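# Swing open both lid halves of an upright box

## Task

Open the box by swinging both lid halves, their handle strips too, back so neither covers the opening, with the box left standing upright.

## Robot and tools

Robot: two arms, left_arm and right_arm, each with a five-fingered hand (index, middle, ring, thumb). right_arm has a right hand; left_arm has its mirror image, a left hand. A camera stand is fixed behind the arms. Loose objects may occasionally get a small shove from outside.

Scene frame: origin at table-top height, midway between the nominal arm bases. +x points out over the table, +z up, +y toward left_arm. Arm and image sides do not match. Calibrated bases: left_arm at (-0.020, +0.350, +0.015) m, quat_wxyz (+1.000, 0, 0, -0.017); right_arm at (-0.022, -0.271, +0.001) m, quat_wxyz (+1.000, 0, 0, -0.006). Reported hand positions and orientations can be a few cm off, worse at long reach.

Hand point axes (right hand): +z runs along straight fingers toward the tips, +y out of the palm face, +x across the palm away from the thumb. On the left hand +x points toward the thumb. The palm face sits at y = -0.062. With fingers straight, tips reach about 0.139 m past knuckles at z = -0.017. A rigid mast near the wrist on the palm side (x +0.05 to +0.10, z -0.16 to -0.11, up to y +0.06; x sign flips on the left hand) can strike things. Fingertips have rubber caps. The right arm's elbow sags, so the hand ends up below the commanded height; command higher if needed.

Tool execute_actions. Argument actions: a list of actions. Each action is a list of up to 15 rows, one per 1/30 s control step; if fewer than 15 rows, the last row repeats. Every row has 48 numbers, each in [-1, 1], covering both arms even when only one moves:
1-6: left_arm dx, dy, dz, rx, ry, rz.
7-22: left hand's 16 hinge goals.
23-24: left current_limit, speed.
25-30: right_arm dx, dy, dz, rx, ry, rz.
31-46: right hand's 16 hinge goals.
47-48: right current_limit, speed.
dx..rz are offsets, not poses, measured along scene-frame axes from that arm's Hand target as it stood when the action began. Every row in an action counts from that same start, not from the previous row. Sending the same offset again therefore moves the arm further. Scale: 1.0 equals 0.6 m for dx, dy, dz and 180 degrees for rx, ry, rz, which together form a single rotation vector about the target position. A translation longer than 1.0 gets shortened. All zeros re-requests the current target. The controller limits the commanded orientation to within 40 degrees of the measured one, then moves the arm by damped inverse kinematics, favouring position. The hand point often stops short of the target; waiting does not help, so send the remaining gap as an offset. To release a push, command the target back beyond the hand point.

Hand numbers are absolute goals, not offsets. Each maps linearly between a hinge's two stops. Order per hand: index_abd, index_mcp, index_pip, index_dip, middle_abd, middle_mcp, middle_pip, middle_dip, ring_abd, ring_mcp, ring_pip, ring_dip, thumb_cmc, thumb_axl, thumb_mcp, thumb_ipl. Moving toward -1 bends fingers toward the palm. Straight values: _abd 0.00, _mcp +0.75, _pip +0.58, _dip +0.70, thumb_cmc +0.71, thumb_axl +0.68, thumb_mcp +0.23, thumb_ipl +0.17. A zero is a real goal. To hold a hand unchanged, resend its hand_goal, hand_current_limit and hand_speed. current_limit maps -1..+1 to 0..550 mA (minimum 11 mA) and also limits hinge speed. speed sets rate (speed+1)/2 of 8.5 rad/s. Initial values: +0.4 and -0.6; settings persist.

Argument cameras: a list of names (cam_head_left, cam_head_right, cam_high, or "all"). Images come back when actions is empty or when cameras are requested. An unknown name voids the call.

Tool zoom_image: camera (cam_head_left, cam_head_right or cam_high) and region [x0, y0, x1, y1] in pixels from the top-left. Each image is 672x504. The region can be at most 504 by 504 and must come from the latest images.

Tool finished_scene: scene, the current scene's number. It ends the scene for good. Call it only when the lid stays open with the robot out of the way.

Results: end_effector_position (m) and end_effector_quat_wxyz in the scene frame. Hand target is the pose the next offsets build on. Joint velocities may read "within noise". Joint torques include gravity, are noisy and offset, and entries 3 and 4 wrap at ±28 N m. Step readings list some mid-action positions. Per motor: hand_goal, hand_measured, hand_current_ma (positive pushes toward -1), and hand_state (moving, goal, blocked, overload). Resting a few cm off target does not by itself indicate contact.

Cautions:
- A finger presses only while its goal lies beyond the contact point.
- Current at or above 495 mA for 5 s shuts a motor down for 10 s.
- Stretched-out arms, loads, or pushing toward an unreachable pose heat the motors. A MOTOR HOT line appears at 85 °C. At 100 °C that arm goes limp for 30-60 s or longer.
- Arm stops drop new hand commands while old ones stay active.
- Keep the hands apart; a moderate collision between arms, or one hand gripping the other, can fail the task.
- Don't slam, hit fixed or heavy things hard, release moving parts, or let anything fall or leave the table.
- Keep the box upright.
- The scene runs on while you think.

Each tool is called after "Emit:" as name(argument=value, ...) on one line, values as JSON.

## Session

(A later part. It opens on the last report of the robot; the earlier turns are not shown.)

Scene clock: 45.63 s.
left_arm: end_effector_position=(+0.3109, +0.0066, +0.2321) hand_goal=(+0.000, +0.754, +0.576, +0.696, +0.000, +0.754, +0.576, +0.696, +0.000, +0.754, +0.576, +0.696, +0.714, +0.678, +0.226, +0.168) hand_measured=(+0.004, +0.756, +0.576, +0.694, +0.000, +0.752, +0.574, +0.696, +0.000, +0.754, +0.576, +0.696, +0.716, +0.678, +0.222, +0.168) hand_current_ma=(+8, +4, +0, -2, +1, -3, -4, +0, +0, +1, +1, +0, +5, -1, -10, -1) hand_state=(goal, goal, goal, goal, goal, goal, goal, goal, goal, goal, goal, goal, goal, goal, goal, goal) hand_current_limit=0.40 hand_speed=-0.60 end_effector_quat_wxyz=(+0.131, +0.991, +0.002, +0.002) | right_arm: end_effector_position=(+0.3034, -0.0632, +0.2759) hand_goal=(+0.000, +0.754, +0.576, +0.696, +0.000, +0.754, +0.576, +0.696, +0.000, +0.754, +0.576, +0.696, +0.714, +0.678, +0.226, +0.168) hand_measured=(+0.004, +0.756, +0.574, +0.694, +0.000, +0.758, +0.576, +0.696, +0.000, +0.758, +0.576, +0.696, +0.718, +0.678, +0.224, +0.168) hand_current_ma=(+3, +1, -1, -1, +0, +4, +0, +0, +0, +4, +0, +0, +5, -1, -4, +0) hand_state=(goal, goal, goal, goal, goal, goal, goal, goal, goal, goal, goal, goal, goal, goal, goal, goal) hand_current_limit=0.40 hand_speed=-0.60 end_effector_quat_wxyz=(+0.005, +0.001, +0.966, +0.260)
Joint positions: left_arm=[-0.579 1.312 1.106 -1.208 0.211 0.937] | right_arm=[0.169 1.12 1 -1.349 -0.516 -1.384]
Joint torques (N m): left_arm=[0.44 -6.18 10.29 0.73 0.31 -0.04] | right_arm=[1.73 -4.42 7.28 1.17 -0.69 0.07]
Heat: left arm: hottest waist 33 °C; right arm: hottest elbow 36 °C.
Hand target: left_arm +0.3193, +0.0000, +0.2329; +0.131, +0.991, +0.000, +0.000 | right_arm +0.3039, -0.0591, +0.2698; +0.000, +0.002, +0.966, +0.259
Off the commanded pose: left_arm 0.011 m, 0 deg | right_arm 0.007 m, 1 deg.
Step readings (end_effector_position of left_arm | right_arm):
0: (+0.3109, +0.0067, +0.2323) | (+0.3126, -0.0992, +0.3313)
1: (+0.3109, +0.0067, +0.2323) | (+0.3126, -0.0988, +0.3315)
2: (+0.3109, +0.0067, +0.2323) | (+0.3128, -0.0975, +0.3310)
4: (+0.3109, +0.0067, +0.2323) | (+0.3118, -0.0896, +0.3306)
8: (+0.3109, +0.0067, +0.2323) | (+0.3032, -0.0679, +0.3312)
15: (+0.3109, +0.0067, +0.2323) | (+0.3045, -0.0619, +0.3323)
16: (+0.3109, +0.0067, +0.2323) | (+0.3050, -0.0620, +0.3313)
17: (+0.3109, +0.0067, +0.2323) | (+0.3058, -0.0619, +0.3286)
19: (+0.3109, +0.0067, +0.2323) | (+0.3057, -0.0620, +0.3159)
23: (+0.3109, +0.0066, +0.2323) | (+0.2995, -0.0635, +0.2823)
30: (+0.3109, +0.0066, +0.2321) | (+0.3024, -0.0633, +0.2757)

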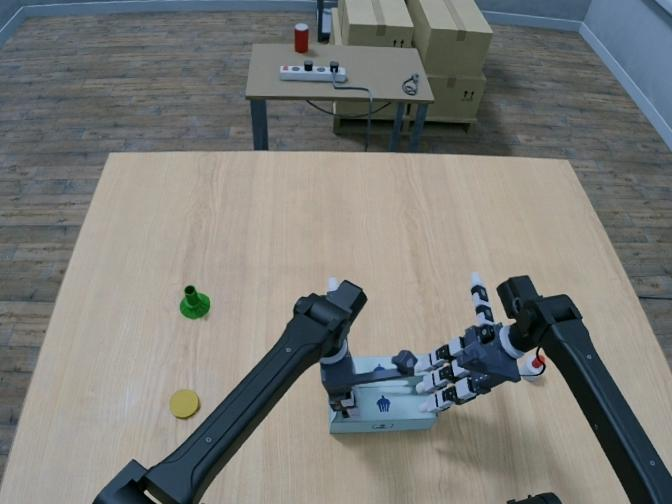

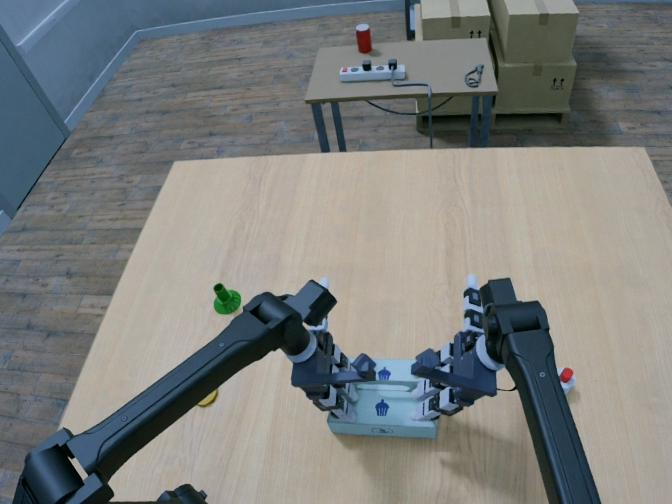

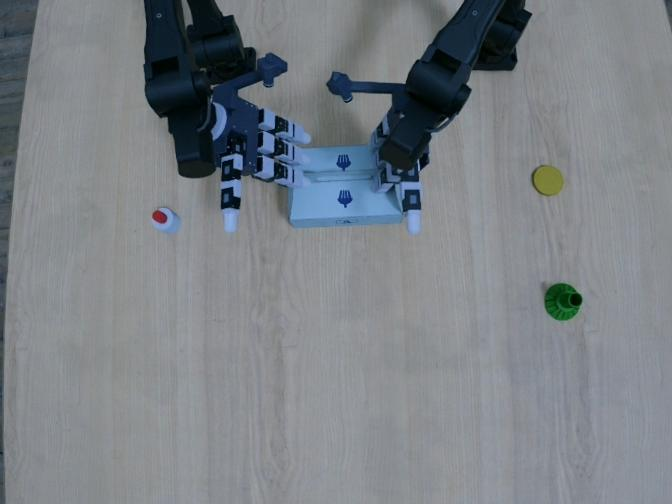

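Emit:
execute_actions(actions=[[[0,0,0.0,0,0,0,0,0.754,0.576,0.696,0,0.754,0.576,0.696,0,0.754,0.576,0.696,0.714,0.678,0.226,0.168,0.4,-0.6,0.012,0,-0.045,0,0,0,0,0.754,0.576,0.696,0,0.754,0.576,0.696,0,0.754,0.576,0.696,0.714,0.678,0.226,0.168,0.4,-0.6]]], cameras=["all"])

Emit:
zoom_image(camera="cam_head_left", region=[320, 300, 520, 450])

Emit:
zoom_image(camera="cam_high", region=[230, 80, 430, 240])

Scene clock: 46.90 s.
left_arm: end_effector_position=(+0.3110, +0.0065, +0.2317) hand_goal=(+0.000, +0.754, +0.576, +0.696, +0.000, +0.754, +0.576, +0.696, +0.000, +0.754, +0.576, +0.696, +0.714, +0.678, +0.226, +0.168) hand_measured=(+0.008, +0.758, +0.576, +0.696, +0.000, +0.752, +0.574, +0.696, +0.000, +0.754, +0.576, +0.696, +0.716, +0.678, +0.222, +0.168) hand_current_ma=(+16, +8, +1, -1, +1, -2, -4, +0, +0, +1, +1, +0, +5, -1, -10, -1) hand_state=(goal, goal, goal, goal, goal, goal, goal, goal, goal, goal, goal, goal, goal, goal, goal, goal) hand_current_limit=0.40 hand_speed=-0.60 end_effector_quat_wxyz=(+0.131, +0.991, +0.002, +0.001) | right_arm: end_effector_position=(+0.3093, -0.0612, +0.2665) hand_goal=(+0.000, +0.754, +0.576, +0.696, +0.000, +0.754, +0.576, +0.696, +0.000, +0.754, +0.576, +0.696, +0.714, +0.678, +0.226, +0.168) hand_measured=(+0.000, +0.746, +0.572, +0.694, -0.004, +0.748, +0.576, +0.696, +0.000, +0.758, +0.576, +0.696, +0.718, +0.678, +0.224, +0.168) hand_current_ma=(+0, -14, -5, -1, -4, -8, +0, +0, +0, +5, +0, +0, +6, -1, -4, +0) hand_state=(goal, goal, goal, goal, goal, goal, goal, goal, goal, goal, goal, goal, goal, goal, goal, goal) hand_current_limit=0.40 hand_speed=-0.60 end_effector_quat_wxyz=(+0.019, -0.003, +0.964, +0.267)
Joint positions: left_arm=[-0.579 1.313 1.106 -1.208 0.212 0.937] | right_arm=[0.169 1.127 0.971 -1.282 -0.526 -1.383]
Joint torques (N m): left_arm=[0.44 -6.18 10.33 0.81 0.29 -0.03] | right_arm=[1.38 -2.73 6.01 1.55 -0.33 0]
Heat: left arm: hottest waist 33 °C; right arm: hottest elbow 36 °C.
Hand target: left_arm +0.3193, +0.0000, +0.2330; +0.131, +0.991, +0.000, +0.000 | right_arm +0.3112, -0.0591, +0.2428; +0.000, +0.002, +0.966, +0.259
Off the commanded pose: left_arm 0.011 m, 0 deg | right_arm 0.024 m, 2 deg.
Step readings (end_effector_position of left_arm | right_arm):
0: (+0.3109, +0.0066, +0.2321) | (+0.3035, -0.0632, +0.2759)
1: (+0.3109, +0.0066, +0.2321) | (+0.3035, -0.0632, +0.2758)
2: (+0.3109, +0.0066, +0.2321) | (+0.3041, -0.0631, +0.2750)
4: (+0.3109, +0.0066, +0.2321) | (+0.3061, -0.0628, +0.2711)
8: (+0.3109, +0.0065, +0.2318) | (+0.3075, -0.0615, +0.2661)
15: (+0.3110, +0.0065, +0.2317) | (+0.3093, -0.0612, +0.2665)

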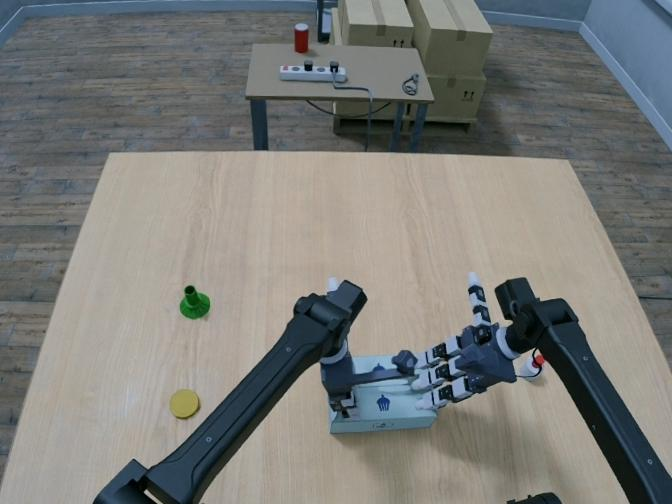

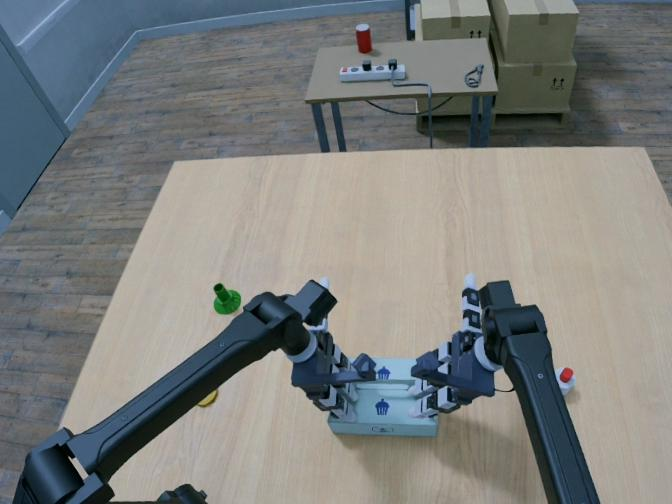

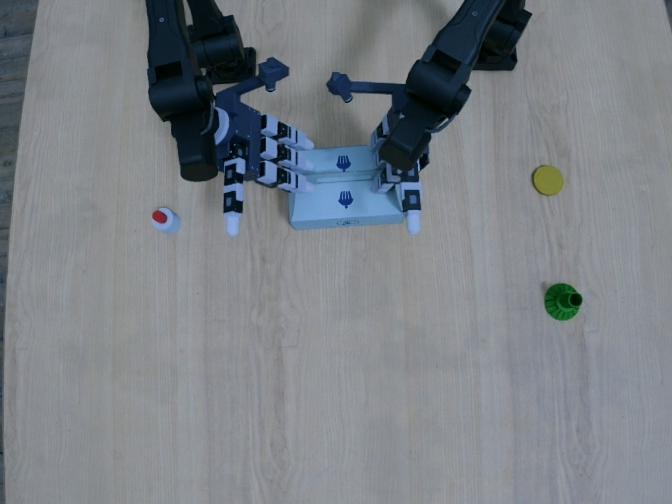

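Scaled by 2.520 from the camera's 672x504 image, which has a finer 960x720 frame.

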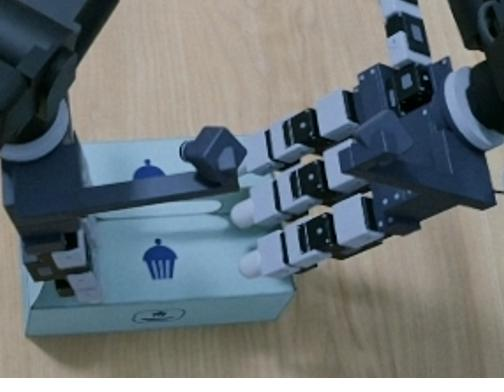

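Scaled by 2.520 from the camera's 672x504 image, which has a finer 960x720 frame.

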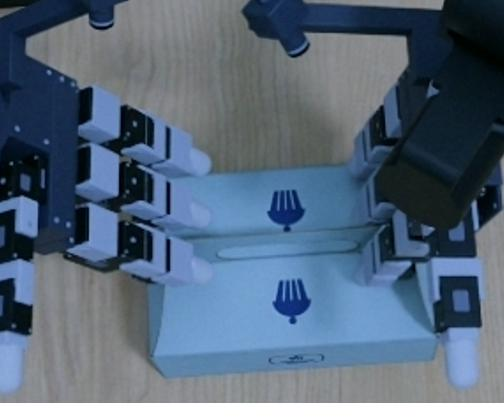

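Emit:
execute_actions(actions=[[[-0.01,0.03,0.0,0,0,0,0,0.754,0.576,0.696,0,0.754,0.576,0.696,0,0.754,0.576,0.696,0.714,0.678,0.226,0.168,0.4,-0.6,0,-0.03,0.03,0,0,0,0,0.754,0.576,0.696,0,0.754,0.576,0.696,0,0.754,0.576,0.696,0.714,0.678,0.226,0.168,0.4,-0.6]],[[0,0.025,0.0,0,0,0,0,0.754,0.576,0.696,0,0.754,0.576,0.696,0,0.754,0.576,0.696,0.714,0.678,0.226,0.168,0.4,-0.6,0,-0.025,0,0,0,0,0,0.754,0.576,0.696,0,0.754,0.576,0.696,0,0.754,0.576,0.696,0.714,0.678,0.226,0.168,0.4,-0.6]]], cameras=["all"])

Emit:
zoom_image(camera="cam_head_left", region=[320, 300, 520, 450])

Emit:
zoom_image(camera="cam_head_right", region=[280, 300, 480, 450])

Emit:
zoom_image(camera="cam_high", region=[230, 80, 430, 240])

Scene clock: 49.10 s.
left_arm: end_effector_position=(+0.3105, +0.0162, +0.2342) hand_goal=(+0.000, +0.754, +0.576, +0.696, +0.000, +0.754, +0.576, +0.696, +0.000, +0.754, +0.576, +0.696, +0.714, +0.678, +0.226, +0.168) hand_measured=(+0.000, +0.730, +0.568, +0.696, +0.000, +0.724, +0.568, +0.696, +0.000, +0.750, +0.576, +0.696, +0.716, +0.678, +0.222, +0.168) hand_current_ma=(+1, -78, -22, -1, +1, -102, -23, +0, +0, -8, +1, +0, +5, -1, -10, -1) hand_state=(goal, blocked, goal, goal, goal, blocked, goal, goal, goal, goal, goal, goal, goal, goal, goal, goal) hand_current_limit=0.40 hand_speed=-0.60 end_effector_quat_wxyz=(+0.141, +0.990, -0.012, -0.001) | right_arm: end_effector_position=(+0.2998, -0.0777, +0.2675) hand_goal=(+0.000, +0.754, +0.576, +0.696, +0.000, +0.754, +0.576, +0.696, +0.000, +0.754, +0.576, +0.696, +0.714, +0.678, +0.226, +0.168) hand_measured=(+0.006, +0.718, +0.556, +0.692, +0.002, +0.718, +0.558, +0.694, +0.000, +0.758, +0.576, +0.696, +0.718, +0.678, +0.224, +0.168) hand_current_ma=(+7, -96, -38, -4, +2, -93, -32, -2, +0, +5, +0, +0, +6, -1, -4, +0) hand_state=(goal, blocked, goal, goal, goal, blocked, goal, goal, goal, goal, goal, goal, goal, goal, goal, goal) hand_current_limit=0.40 hand_speed=-0.60 end_effector_quat_wxyz=(+0.008, -0.019, +0.962, +0.274)
Joint positions: left_arm=[-0.544 1.302 1.095 -1.212 0.24 0.999] | right_arm=[0.109 1.128 0.971 -1.348 -0.551 -1.494]
Joint torques (N m): left_arm=[2.61 -9.99 7.17 0.13 -0.47 -0.02] | right_arm=[-2.26 -3.25 8.91 -0.31 0.26 -0.07]
Heat: left arm: hottest waist 33 °C; right arm: hottest elbow 36 °C.
Hand target: left_arm +0.3133, +0.0329, +0.2331; +0.131, +0.991, +0.000, +0.000 | right_arm +0.3111, -0.0920, +0.2608; +0.000, +0.002, +0.966, +0.259
Off the commanded pose: left_arm 0.017 m, 2 deg | right_arm 0.020 m, 3 deg.
Step readings (end_effector_position of left_arm | right_arm):
0: (+0.3110, +0.0065, +0.2317) | (+0.3093, -0.0612, +0.2665)
1: (+0.3110, +0.0065, +0.2317) | (+0.3093, -0.0612, +0.2665)
2: (+0.3111, +0.0067, +0.2317) | (+0.3090, -0.0612, +0.2664)
4: (+0.3121, +0.0079, +0.2319) | (+0.3080, -0.0620, +0.2666)
8: (+0.3133, +0.0100, +0.2324) | (+0.3063, -0.0672, +0.2665)
15: (+0.3130, +0.0105, +0.2328) | (+0.3051, -0.0696, +0.2666)
16: (+0.3130, +0.0106, +0.2328) | (+0.3050, -0.0697, +0.2665)
17: (+0.3130, +0.0111, +0.2329) | (+0.3045, -0.0704, +0.2666)
19: (+0.3130, +0.0134, +0.2335) | (+0.3040, -0.0732, +0.2671)
23: (+0.3115, +0.0161, +0.2340) | (+0.3023, -0.0771, +0.2675)
30: (+0.3107, +0.0162, +0.2342) | (+0.3003, -0.0777, +0.2675)

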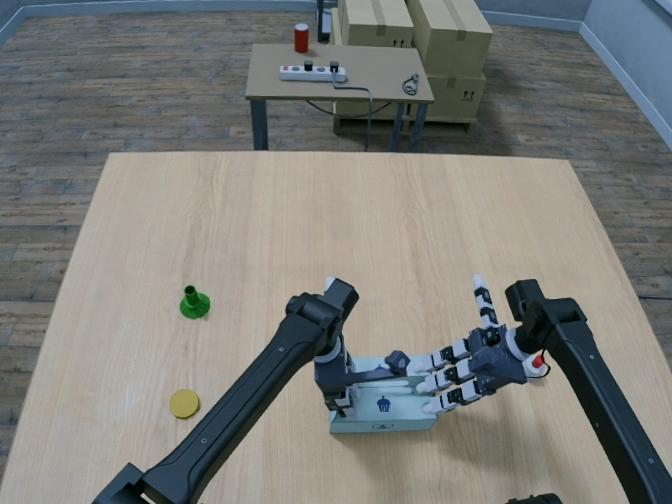

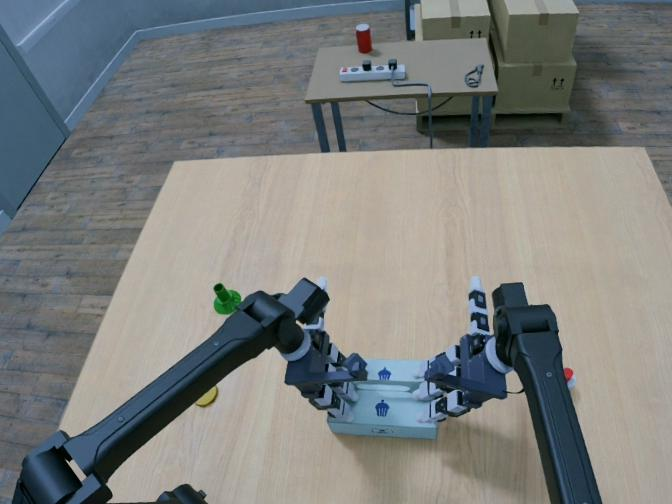

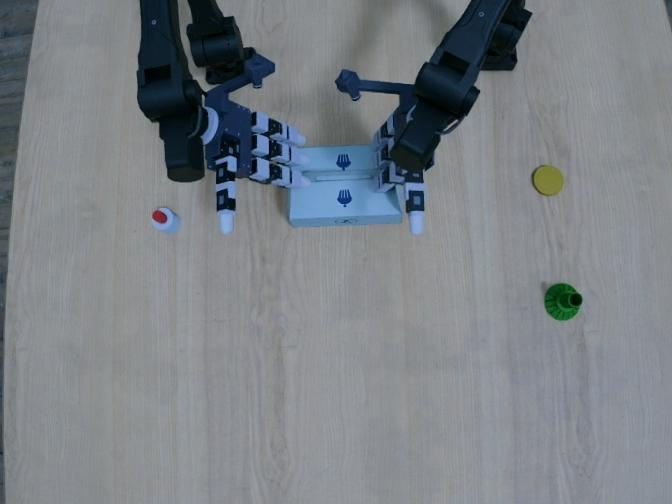

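Scaled by 2.520 from the camera's 672x504 image, which has a finer 960x720 frame.

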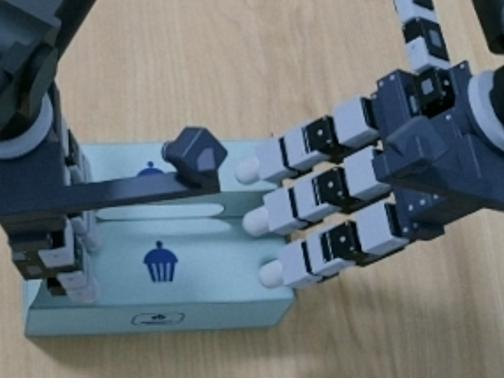

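Scaled by 2.520 from the camera's 672x504 image, which has a finer 960x720 frame.

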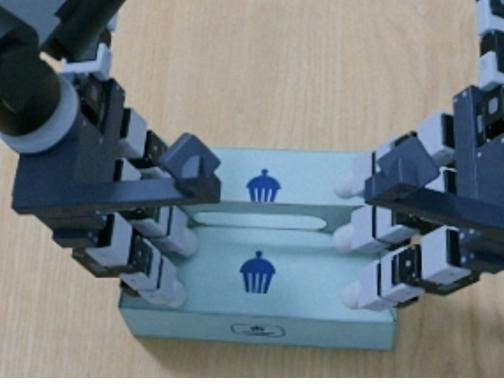

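Scaled by 2.520 from the camera's 672x504 image, which has a finer 960x720 frame.

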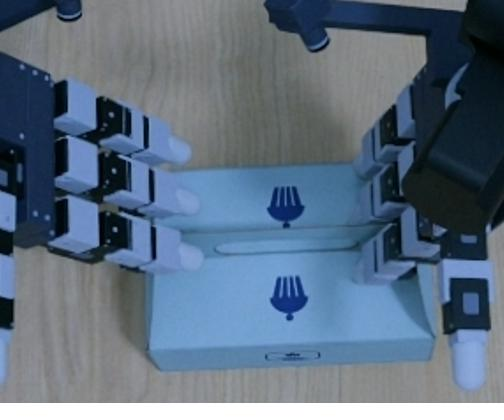

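Emit:
zoom_image(camera="cam_high", region=[360, 130, 420, 240])

Emit:
zoom_image(camera="cam_high", region=[270, 130, 330, 240])

Emit:
zoom_image(camera="cam_head_left", region=[410, 340, 470, 440])

Emit:
zoom_image(camera="cam_head_right", region=[310, 340, 370, 440])

Scaled by 4.582 from the camera's 672x504 image, which has a finer 960x720 frame.

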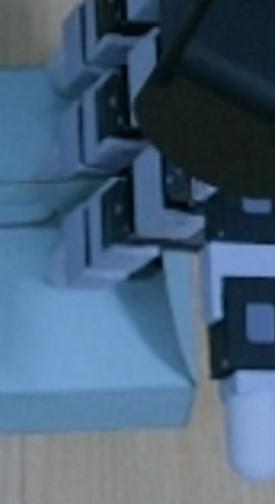

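Scaled by 4.582 from the camera's 672x504 image, which has a finer 960x720 frame.

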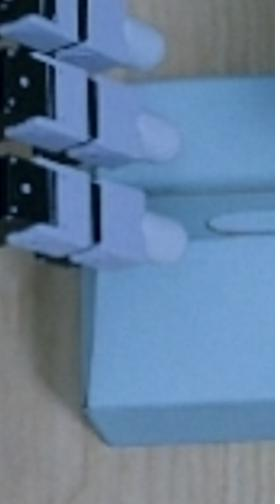

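Scaled by 5.040 from the camera's 672x504 image, which has a finer 960x720 frame.

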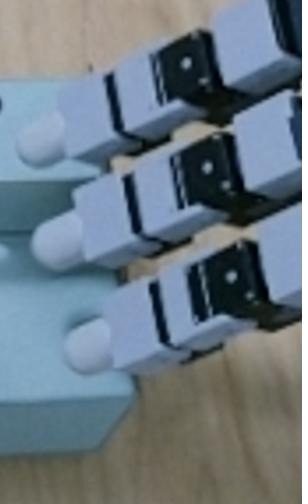

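Scaled by 5.040 from the camera's 672x504 image, which has a finer 960x720 frame.

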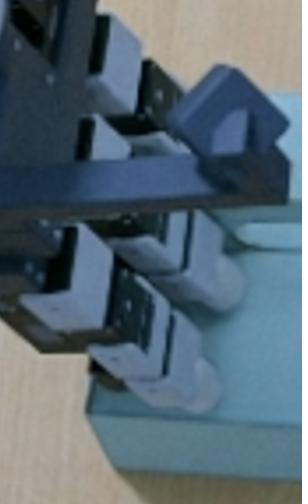

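Emit:
execute_actions(actions=[[[-0.003,0.025,0.0,0,0,0,0,0.754,0.576,0.696,0,0.754,0.576,0.696,0,0.754,0.576,0.696,0.714,0.678,0.226,0.168,0.4,-0.6,0.01,-0.025,0,0,0,0,0,0.754,0.576,0.696,0,0.754,0.576,0.696,0,0.754,0.576,0.696,0.714,0.678,0.226,0.168,0.4,-0.6]]], cameras=["all"])

Emit:
zoom_image(camera="cam_head_right", region=[280, 300, 480, 450])

Emit:
zoom_image(camera="cam_high", region=[230, 80, 430, 240])

Scene clock: 53.90 s.
left_arm: end_effector_position=(+0.3069, +0.0238, +0.2352) hand_goal=(+0.000, +0.754, +0.576, +0.696, +0.000, +0.754, +0.576, +0.696, +0.000, +0.754, +0.576, +0.696, +0.714, +0.678, +0.226, +0.168) hand_measured=(+0.006, +0.716, +0.560, +0.696, +0.006, +0.708, +0.558, +0.696, +0.000, +0.738, +0.570, +0.696, +0.716, +0.678, +0.222, +0.168) hand_current_ma=(+11, -135, -43, -1, +11, -175, -56, +0, -1, -54, -15, +0, +5, -1, -10, -1) hand_state=(goal, blocked, goal, goal, goal, blocked, goal, goal, goal, goal, goal, goal, goal, goal, goal, goal) hand_current_limit=0.40 hand_speed=-0.60 end_effector_quat_wxyz=(+0.149, +0.989, -0.018, -0.003) | right_arm: end_effector_position=(+0.2989, -0.0864, +0.2695) hand_goal=(+0.000, +0.754, +0.576, +0.696, +0.000, +0.754, +0.576, +0.696, +0.000, +0.754, +0.576, +0.696, +0.714, +0.678, +0.226, +0.168) hand_measured=(+0.006, +0.690, +0.540, +0.684, -0.004, +0.688, +0.542, +0.686, +0.000, +0.758, +0.576, +0.696, +0.718, +0.678, +0.224, +0.168) hand_current_ma=(+7, -203, -86, -22, -4, -212, -81, -15, +0, +5, +0, +0, +6, -1, -4, +0) hand_state=(goal, blocked, blocked, goal, goal, blocked, blocked, goal, goal, goal, goal, goal, goal, goal, goal, goal) hand_current_limit=0.40 hand_speed=-0.60 end_effector_quat_wxyz=(+0.004, -0.027, +0.959, +0.283)
Joint positions: left_arm=[-0.523 1.284 1.077 -1.212 0.258 1.031] | right_arm=[0.072 1.141 0.978 -1.377 -0.574 -1.557]
Joint torques (N m): left_arm=[3.55 -10.11 6.93 -0.34 -1.02 -0.01] | right_arm=[-3.25 -2.78 9.44 -0.18 1 0]
Heat: left arm: hottest waist 33 °C; right arm: hottest elbow 37 °C.
Hand target: left_arm +0.3115, +0.0480, +0.2329; +0.131, +0.991, +0.000, +0.000 | right_arm +0.3171, -0.1071, +0.2609; +0.000, +0.002, +0.966, +0.259
Off the commanded pose: left_arm 0.025 m, 3 deg | right_arm 0.029 m, 4 deg.
Step readings (end_effector_position of left_arm | right_arm):
0: (+0.3104, +0.0163, +0.2340) | (+0.2997, -0.0777, +0.2675)
1: (+0.3105, +0.0163, +0.2341) | (+0.2997, -0.0778, +0.2675)
2: (+0.3102, +0.0169, +0.2340) | (+0.2995, -0.0782, +0.2675)
4: (+0.3094, +0.0190, +0.2345) | (+0.2995, -0.0808, +0.2677)
8: (+0.3077, +0.0227, +0.2351) | (+0.2996, -0.0851, +0.2677)
15: (+0.3070, +0.0237, +0.2353) | (+0.2991, -0.0862, +0.2693)

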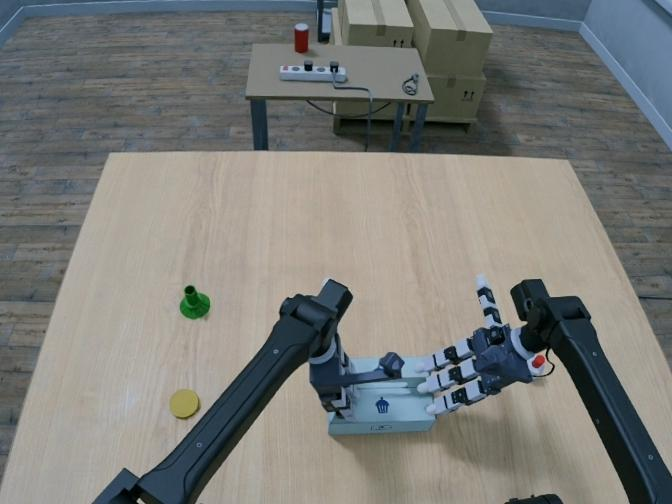

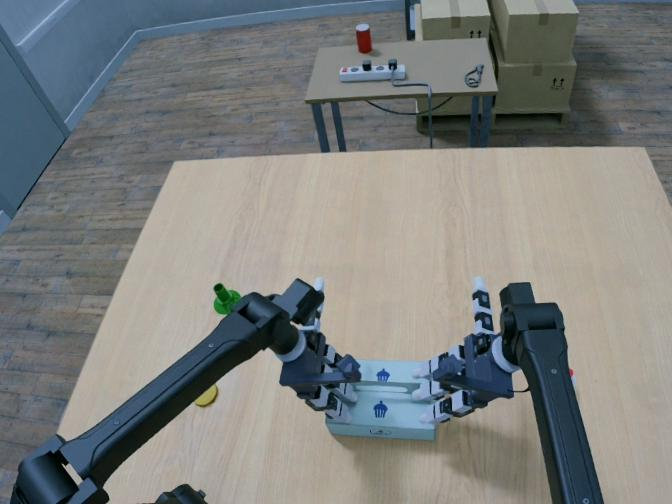

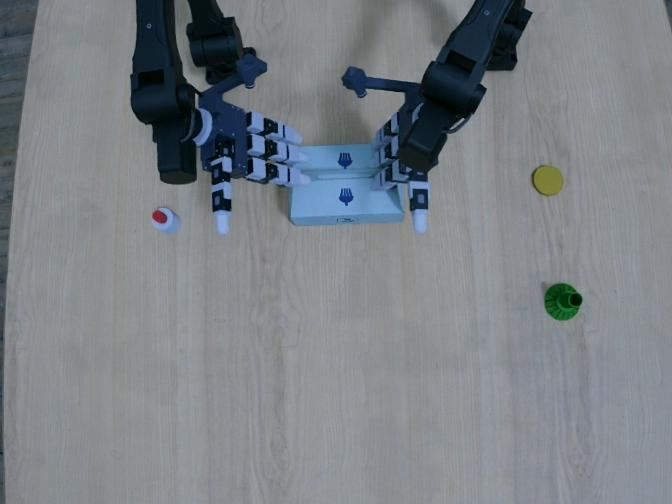

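Scaled by 2.520 from the camera's 672x504 image, which has a finer 960x720 frame.

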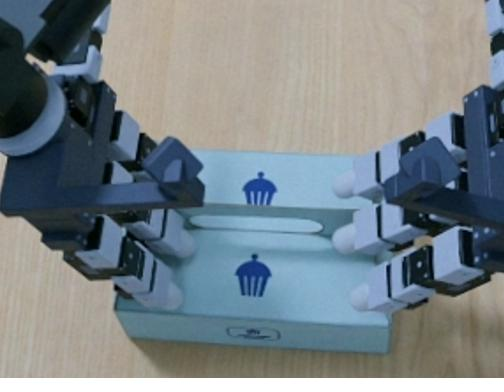

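Scaled by 2.520 from the camera's 672x504 image, which has a finer 960x720 frame.

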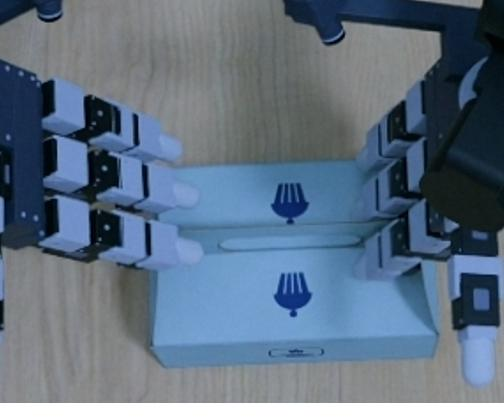

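Emit:
execute_actions(actions=[[[0,-0.05,0.0,0,0,0,0,0.754,0.576,0.696,0,0.754,0.576,0.696,0,0.754,0.576,0.696,0.714,0.678,0.226,0.168,0.4,-0.6,-0.02,0.05,0,0,0,0,0,0.754,0.576,0.696,0,0.754,0.576,0.696,0,0.754,0.576,0.696,0.714,0.678,0.226,0.168,0.4,-0.6]],[[0,-0.02,0.12,0,0,0,0,0.754,0.576,0.696,0,0.754,0.576,0.696,0,0.754,0.576,0.696,0.714,0.678,0.226,0.168,0.4,-0.6,0,0.02,0.12,0,0,0,0,0.754,0.576,0.696,0,0.754,0.576,0.696,0,0.754,0.576,0.696,0.714,0.678,0.226,0.168,0.4,-0.6]],[[0,0.15,0.1,0,0,0,0,0.754,0.576,0.696,0,0.754,0.576,0.696,0,0.754,0.576,0.696,0.714,0.678,0.226,0.168,0.4,-0.6,0,-0.15,0.03,0,0,0,0,0.754,0.576,0.696,0,0.754,0.576,0.696,0,0.754,0.576,0.696,0.714,0.678,0.226,0.168,0.4,-0.6]]], cameras=["all"])

Emit:
zoom_image(camera="cam_head_left", region=[420, 340, 450, 370])

Emit:
zoom_image(camera="cam_head_left", region=[325, 345, 365, 385])

Emit:
zoom_image(camera="cam_high", region=[280, 140, 320, 200])

Emit:
zoom_image(camera="cam_high", region=[380, 130, 420, 190])

Scene clock: 56.87 s.
left_arm: end_effector_position=(+0.3030, +0.0967, +0.3546) hand_goal=(+0.000, +0.754, +0.576, +0.696, +0.000, +0.754, +0.576, +0.696, +0.000, +0.754, +0.576, +0.696, +0.714, +0.678, +0.226, +0.168) hand_measured=(+0.004, +0.754, +0.574, +0.694, +0.002, +0.754, +0.574, +0.696, +0.000, +0.754, +0.574, +0.696, +0.716, +0.678, +0.222, +0.168) hand_current_ma=(+6, +0, -4, -5, +4, +1, -4, +0, -1, +1, -4, +0, +5, -1, -10, -1) hand_state=(goal, goal, goal, goal, goal, goal, goal, goal, goal, goal, goal, goal, goal, goal, goal, goal) hand_current_limit=0.40 hand_speed=-0.60 end_effector_quat_wxyz=(+0.127, +0.992, +0.002, -0.006) | right_arm: end_effector_position=(+0.2947, -0.1493, +0.3356) hand_goal=(+0.000, +0.754, +0.576, +0.696, +0.000, +0.754, +0.576, +0.696, +0.000, +0.754, +0.576, +0.696, +0.714, +0.678, +0.226, +0.168) hand_measured=(+0.002, +0.756, +0.574, +0.694, -0.002, +0.758, +0.574, +0.694, +0.000, +0.758, +0.576, +0.696, +0.718, +0.678, +0.224, +0.168) hand_current_ma=(+3, +3, -1, -3, -2, +4, -1, -2, +0, +4, +0, +0, +6, -1, -4, +0) hand_state=(goal, goal, goal, goal, goal, goal, goal, goal, goal, goal, goal, goal, goal, goal, goal, goal) hand_current_limit=0.40 hand_speed=-0.60 end_effector_quat_wxyz=(+0.004, +0.008, +0.966, +0.260)
Joint positions: left_arm=[-0.364 1.186 1.326 -1.619 0.239 1.158] | right_arm=[-0.118 1.115 1.154 -1.671 -0.523 -1.7]
Joint torques (N m): left_arm=[1.2 -5.25 10.91 0.43 0.36 -0.01] | right_arm=[-0.56 -3.37 11.06 -0.24 -0.85 -0.22]
Heat: left arm: hottest waist 33 °C; right arm: hottest elbow 37 °C.
Hand target: left_arm +0.3115, +0.0960, +0.3650; +0.131, +0.991, +0.000, +0.000 | right_arm +0.3051, -0.1551, +0.3508; +0.000, +0.002, +0.966, +0.259
Off the commanded pose: left_arm 0.013 m, 1 deg | right_arm 0.019 m, 1 deg.
joint sent to its limit (right arm) — joint 4 (wrist pitch), lower limit. The joint targets still meet the commanded pose.
Step readings (end_effector_position of left_arm | right_arm):
0: (+0.3069, +0.0238, +0.2352) | (+0.2989, -0.0864, +0.2695)
1: (+0.3069, +0.0238, +0.2352) | (+0.2989, -0.0864, +0.2695)
2: (+0.3069, +0.0237, +0.2351) | (+0.2990, -0.0863, +0.2695)
4: (+0.3067, +0.0228, +0.2345) | (+0.2996, -0.0846, +0.2692)
8: (+0.3049, +0.0204, +0.2326) | (+0.3002, -0.0786, +0.2675)
15: (+0.3052, +0.0199, +0.2322) | (+0.3019, -0.0760, +0.2668)
16: (+0.3054, +0.0199, +0.2328) | (+0.3019, -0.0759, +0.2669)
17: (+0.3048, +0.0196, +0.2351) | (+0.3011, -0.0755, +0.2680)
19: (+0.3008, +0.0185, +0.2437) | (+0.2980, -0.0733, +0.2739)
23: (+0.3031, +0.0136, +0.2735) | (+0.2965, -0.0706, +0.2968)
30: (+0.3070, +0.0123, +0.2923) | (+0.2995, -0.0705, +0.3168)
31: (+0.3062, +0.0131, +0.2917) | (+0.2989, -0.0706, +0.3166)
32: (+0.3044, +0.0161, +0.2920) | (+0.2970, -0.0732, +0.3168)
34: (+0.3008, +0.0315, +0.2948) | (+0.2941, -0.0864, +0.3176)
38: (+0.3070, +0.0753, +0.3178) | (+0.3008, -0.1322, +0.3243)
45: (+0.3079, +0.0962, +0.3548) | (+0.2987, -0.1501, +0.3353)

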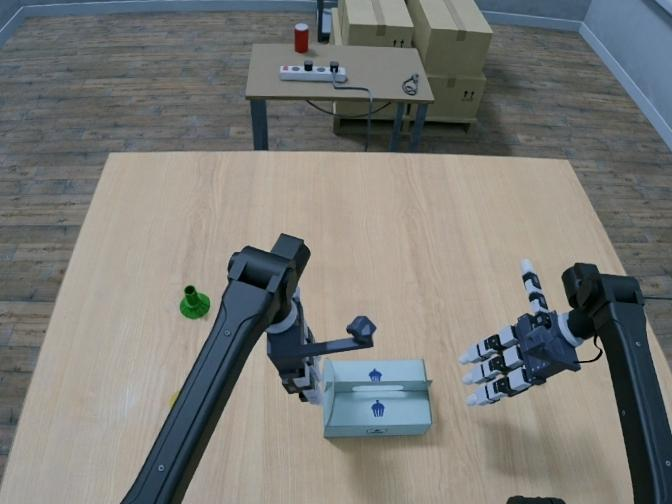

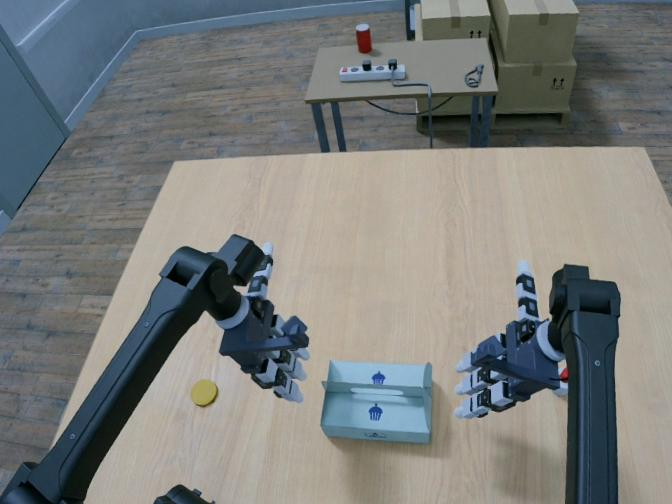

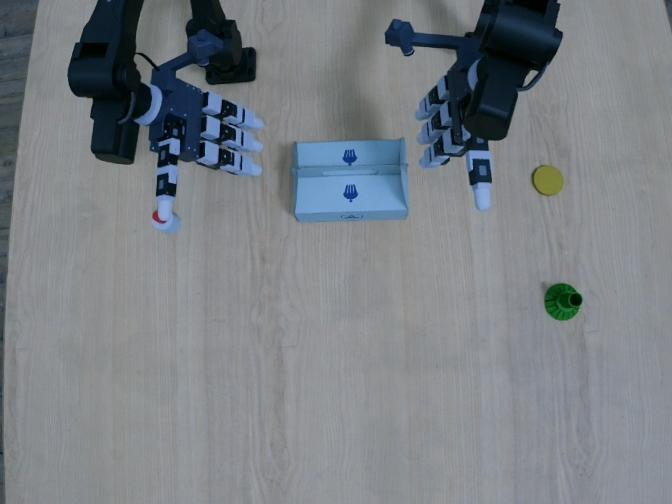

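Scaled by 16.800 from the camera's 672x504 image, which has a finer 960x720 frame.

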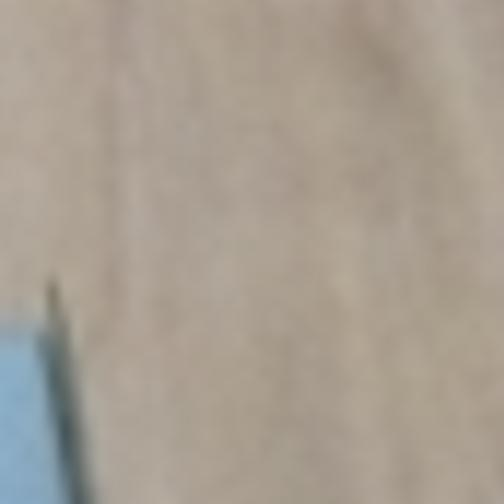

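Scaled by 12.600 from the camera's 672x504 image, which has a finer 960x720 frame.

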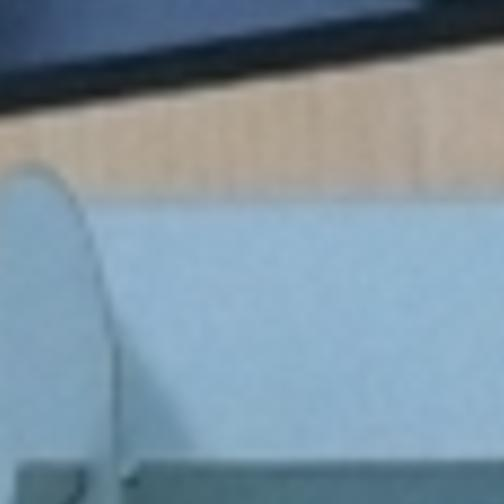

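Scaled by 8.400 from the camera's 672x504 image, which has a finer 960x720 frame.

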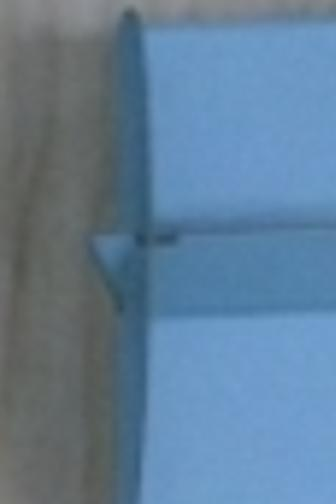

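Scaled by 8.400 from the camera's 672x504 image, which has a finer 960x720 frame.

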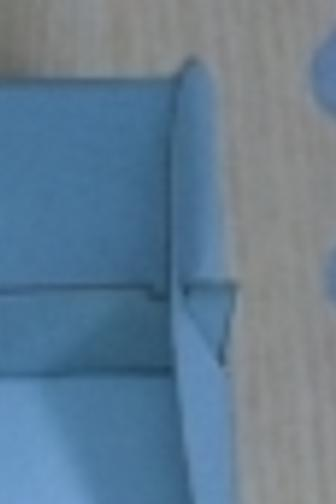

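Emit:
execute_actions(actions=[[[0,-0.12,0,0,0,0,0,0.754,0.576,0.696,0,0.754,0.576,0.696,0,0.754,0.576,0.696,0.714,0.678,0.226,0.168,0.4,-0.6,0,0.14,0,0,0,0,0,0.754,0.576,0.696,0,0.754,0.576,0.696,0,0.754,0.576,0.696,0.714,0.678,0.226,0.168,0.4,-0.6]],[[0,-0.03,-0.08,0,0,0,0,0.754,0.576,0.696,0,0.754,0.576,0.696,0,0.754,0.576,0.696,0.714,0.678,0.226,0.168,0.4,-0.6,0,0.03,-0.04,0,0,0,0,0.754,0.576,0.696,0,0.754,0.576,0.696,0,0.754,0.576,0.696,0.714,0.678,0.226,0.168,0.4,-0.6]],[[0,0,-0.12,0,0,0,0,0.754,0.576,0.696,0,0.754,0.576,0.696,0,0.754,0.576,0.696,0.714,0.678,0.226,0.168,0.4,-0.6,0,0,-0.075,0,0,0,0,0.754,0.576,0.696,0,0.754,0.576,0.696,0,0.754,0.576,0.696,0.714,0.678,0.226,0.168,0.4,-0.6]]], cameras=["all"])

Emit:
zoom_image(camera="cam_head_left", region=[310, 300, 510, 450])

Emit:
zoom_image(camera="cam_head_right", region=[280, 300, 480, 450])

Emit:
zoom_image(camera="cam_high", region=[250, 80, 450, 240])

Scene clock: 65.53 s.
left_arm: end_effector_position=(+0.3081, +0.0116, +0.2457) hand_goal=(+0.000, +0.754, +0.576, +0.696, +0.000, +0.754, +0.576, +0.696, +0.000, +0.754, +0.576, +0.696, +0.714, +0.678, +0.226, +0.168) hand_measured=(+0.002, +0.756, +0.574, +0.694, -0.004, +0.756, +0.574, +0.696, +0.000, +0.756, +0.574, +0.696, +0.716, +0.678, +0.222, +0.168) hand_current_ma=(+5, +3, -3, -5, -7, +3, -3, +0, -1, +3, -3, +0, +6, -1, -10, -1) hand_state=(goal, goal, goal, goal, goal, goal, goal, goal, goal, goal, goal, goal, goal, goal, goal, goal) hand_current_limit=0.40 hand_speed=-0.60 end_effector_quat_wxyz=(+0.129, +0.992, -0.001, -0.003) | right_arm: end_effector_position=(+0.3038, -0.0576, +0.2876) hand_goal=(+0.000, +0.754, +0.576, +0.696, +0.000, +0.754, +0.576, +0.696, +0.000, +0.754, +0.576, +0.696, +0.714, +0.678, +0.226, +0.168) hand_measured=(+0.002, +0.758, +0.576, +0.694, -0.002, +0.758, +0.574, +0.694, +0.000, +0.758, +0.576, +0.696, +0.720, +0.678, +0.224, +0.168) hand_current_ma=(+2, +5, -1, -3, -2, +6, -1, -2, +0, +5, +0, +0, +7, -1, -4, +0) hand_state=(goal, goal, goal, goal, goal, goal, goal, goal, goal, goal, goal, goal, goal, goal, goal, goal) hand_current_limit=0.40 hand_speed=-0.60 end_effector_quat_wxyz=(+0.004, +0.002, +0.966, +0.260)
Joint positions: left_arm=[-0.57 1.299 1.133 -1.26 0.215 0.952] | right_arm=[0.187 1.119 1.029 -1.37 -0.515 -1.362]
Joint torques (N m): left_arm=[-0.21 -7.41 8.5 1.44 0.18 -0.19] | right_arm=[1.85 -4.31 7.51 1.16 -0.65 0.08]
Heat: left arm: hottest elbow 34 °C; right arm: hottest elbow 39 °C.
Hand target: left_arm +0.3114, +0.0060, +0.2449; +0.131, +0.991, +0.000, +0.000 | right_arm +0.3051, -0.0530, +0.2818; +0.000, +0.002, +0.966, +0.259
Off the commanded pose: left_arm 0.007 m, 0 deg | right_arm 0.007 m, 1 deg.
Step readings (end_effector_position of left_arm | right_arm):
0: (+0.3030, +0.0967, +0.3546) | (+0.2947, -0.1492, +0.3356)
1: (+0.3028, +0.0965, +0.3546) | (+0.2948, -0.1492, +0.3357)
2: (+0.3026, +0.0943, +0.3544) | (+0.2949, -0.1470, +0.3359)
4: (+0.3014, +0.0825, +0.3549) | (+0.2949, -0.1341, +0.3359)
8: (+0.2922, +0.0439, +0.3555) | (+0.2858, -0.0916, +0.3370)
15: (+0.2958, +0.0306, +0.3498) | (+0.2899, -0.0763, +0.3353)
16: (+0.2967, +0.0305, +0.3499) | (+0.2911, -0.0764, +0.3350)
17: (+0.2987, +0.0292, +0.3506) | (+0.2928, -0.0755, +0.3350)
19: (+0.3053, +0.0245, +0.3502) | (+0.2978, -0.0717, +0.3354)
23: (+0.3065, +0.0163, +0.3372) | (+0.3009, -0.0602, +0.3368)
30: (+0.3075, +0.0114, +0.3236) | (+0.3035, -0.0570, +0.3352)
31: (+0.3079, +0.0112, +0.3228) | (+0.3036, -0.0571, +0.3341)
32: (+0.3092, +0.0103, +0.3193) | (+0.3043, -0.0570, +0.3314)
34: (+0.3109, +0.0092, +0.3047) | (+0.3053, -0.0568, +0.3208)
38: (+0.3043, +0.0141, +0.2603) | (+0.3008, -0.0580, +0.2935)
45: (+0.3077, +0.0119, +0.2455) | (+0.3032, -0.0577, +0.2874)

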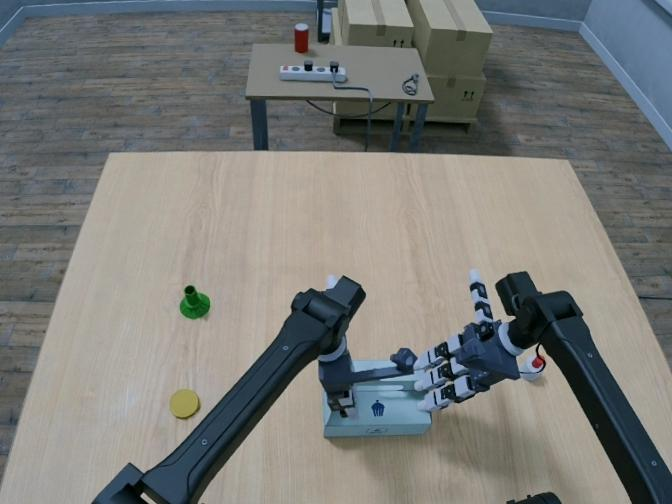

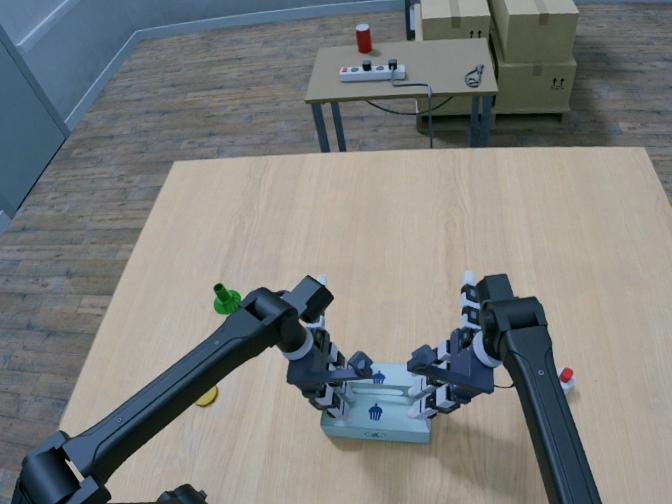

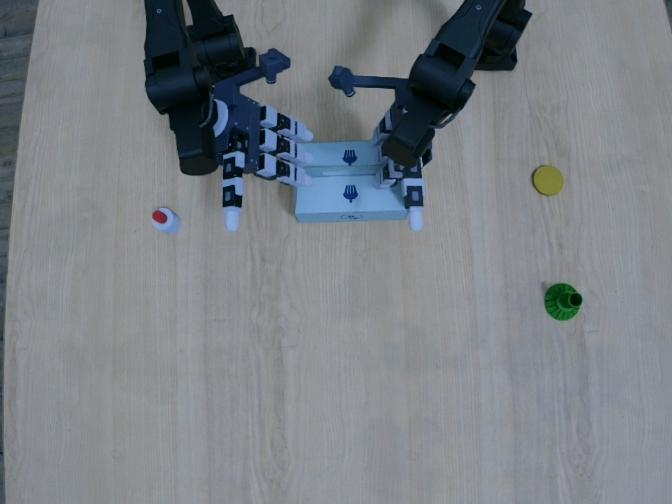

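Scaled by 2.520 from the camera's 672x504 image, which has a finer 960x720 frame.

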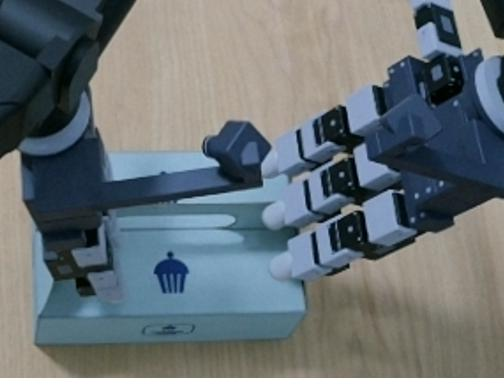

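Scaled by 2.520 from the camera's 672x504 image, which has a finer 960x720 frame.

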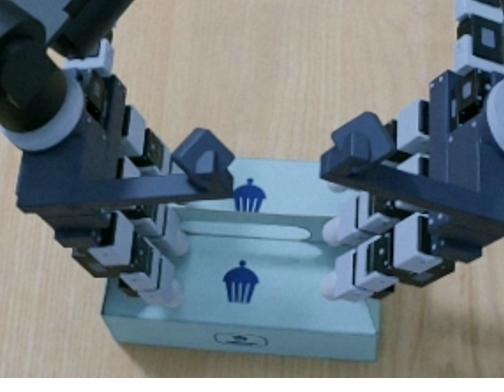

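Scaled by 2.520 from the camera's 672x504 image, which has a finer 960x720 frame.

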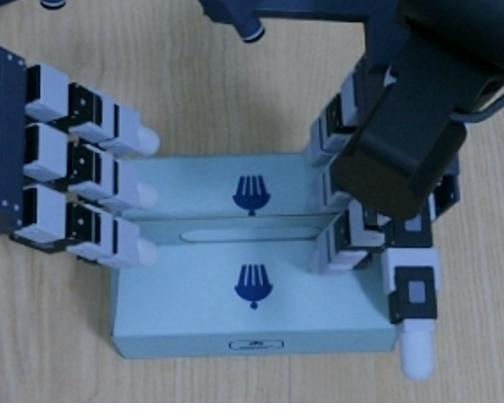

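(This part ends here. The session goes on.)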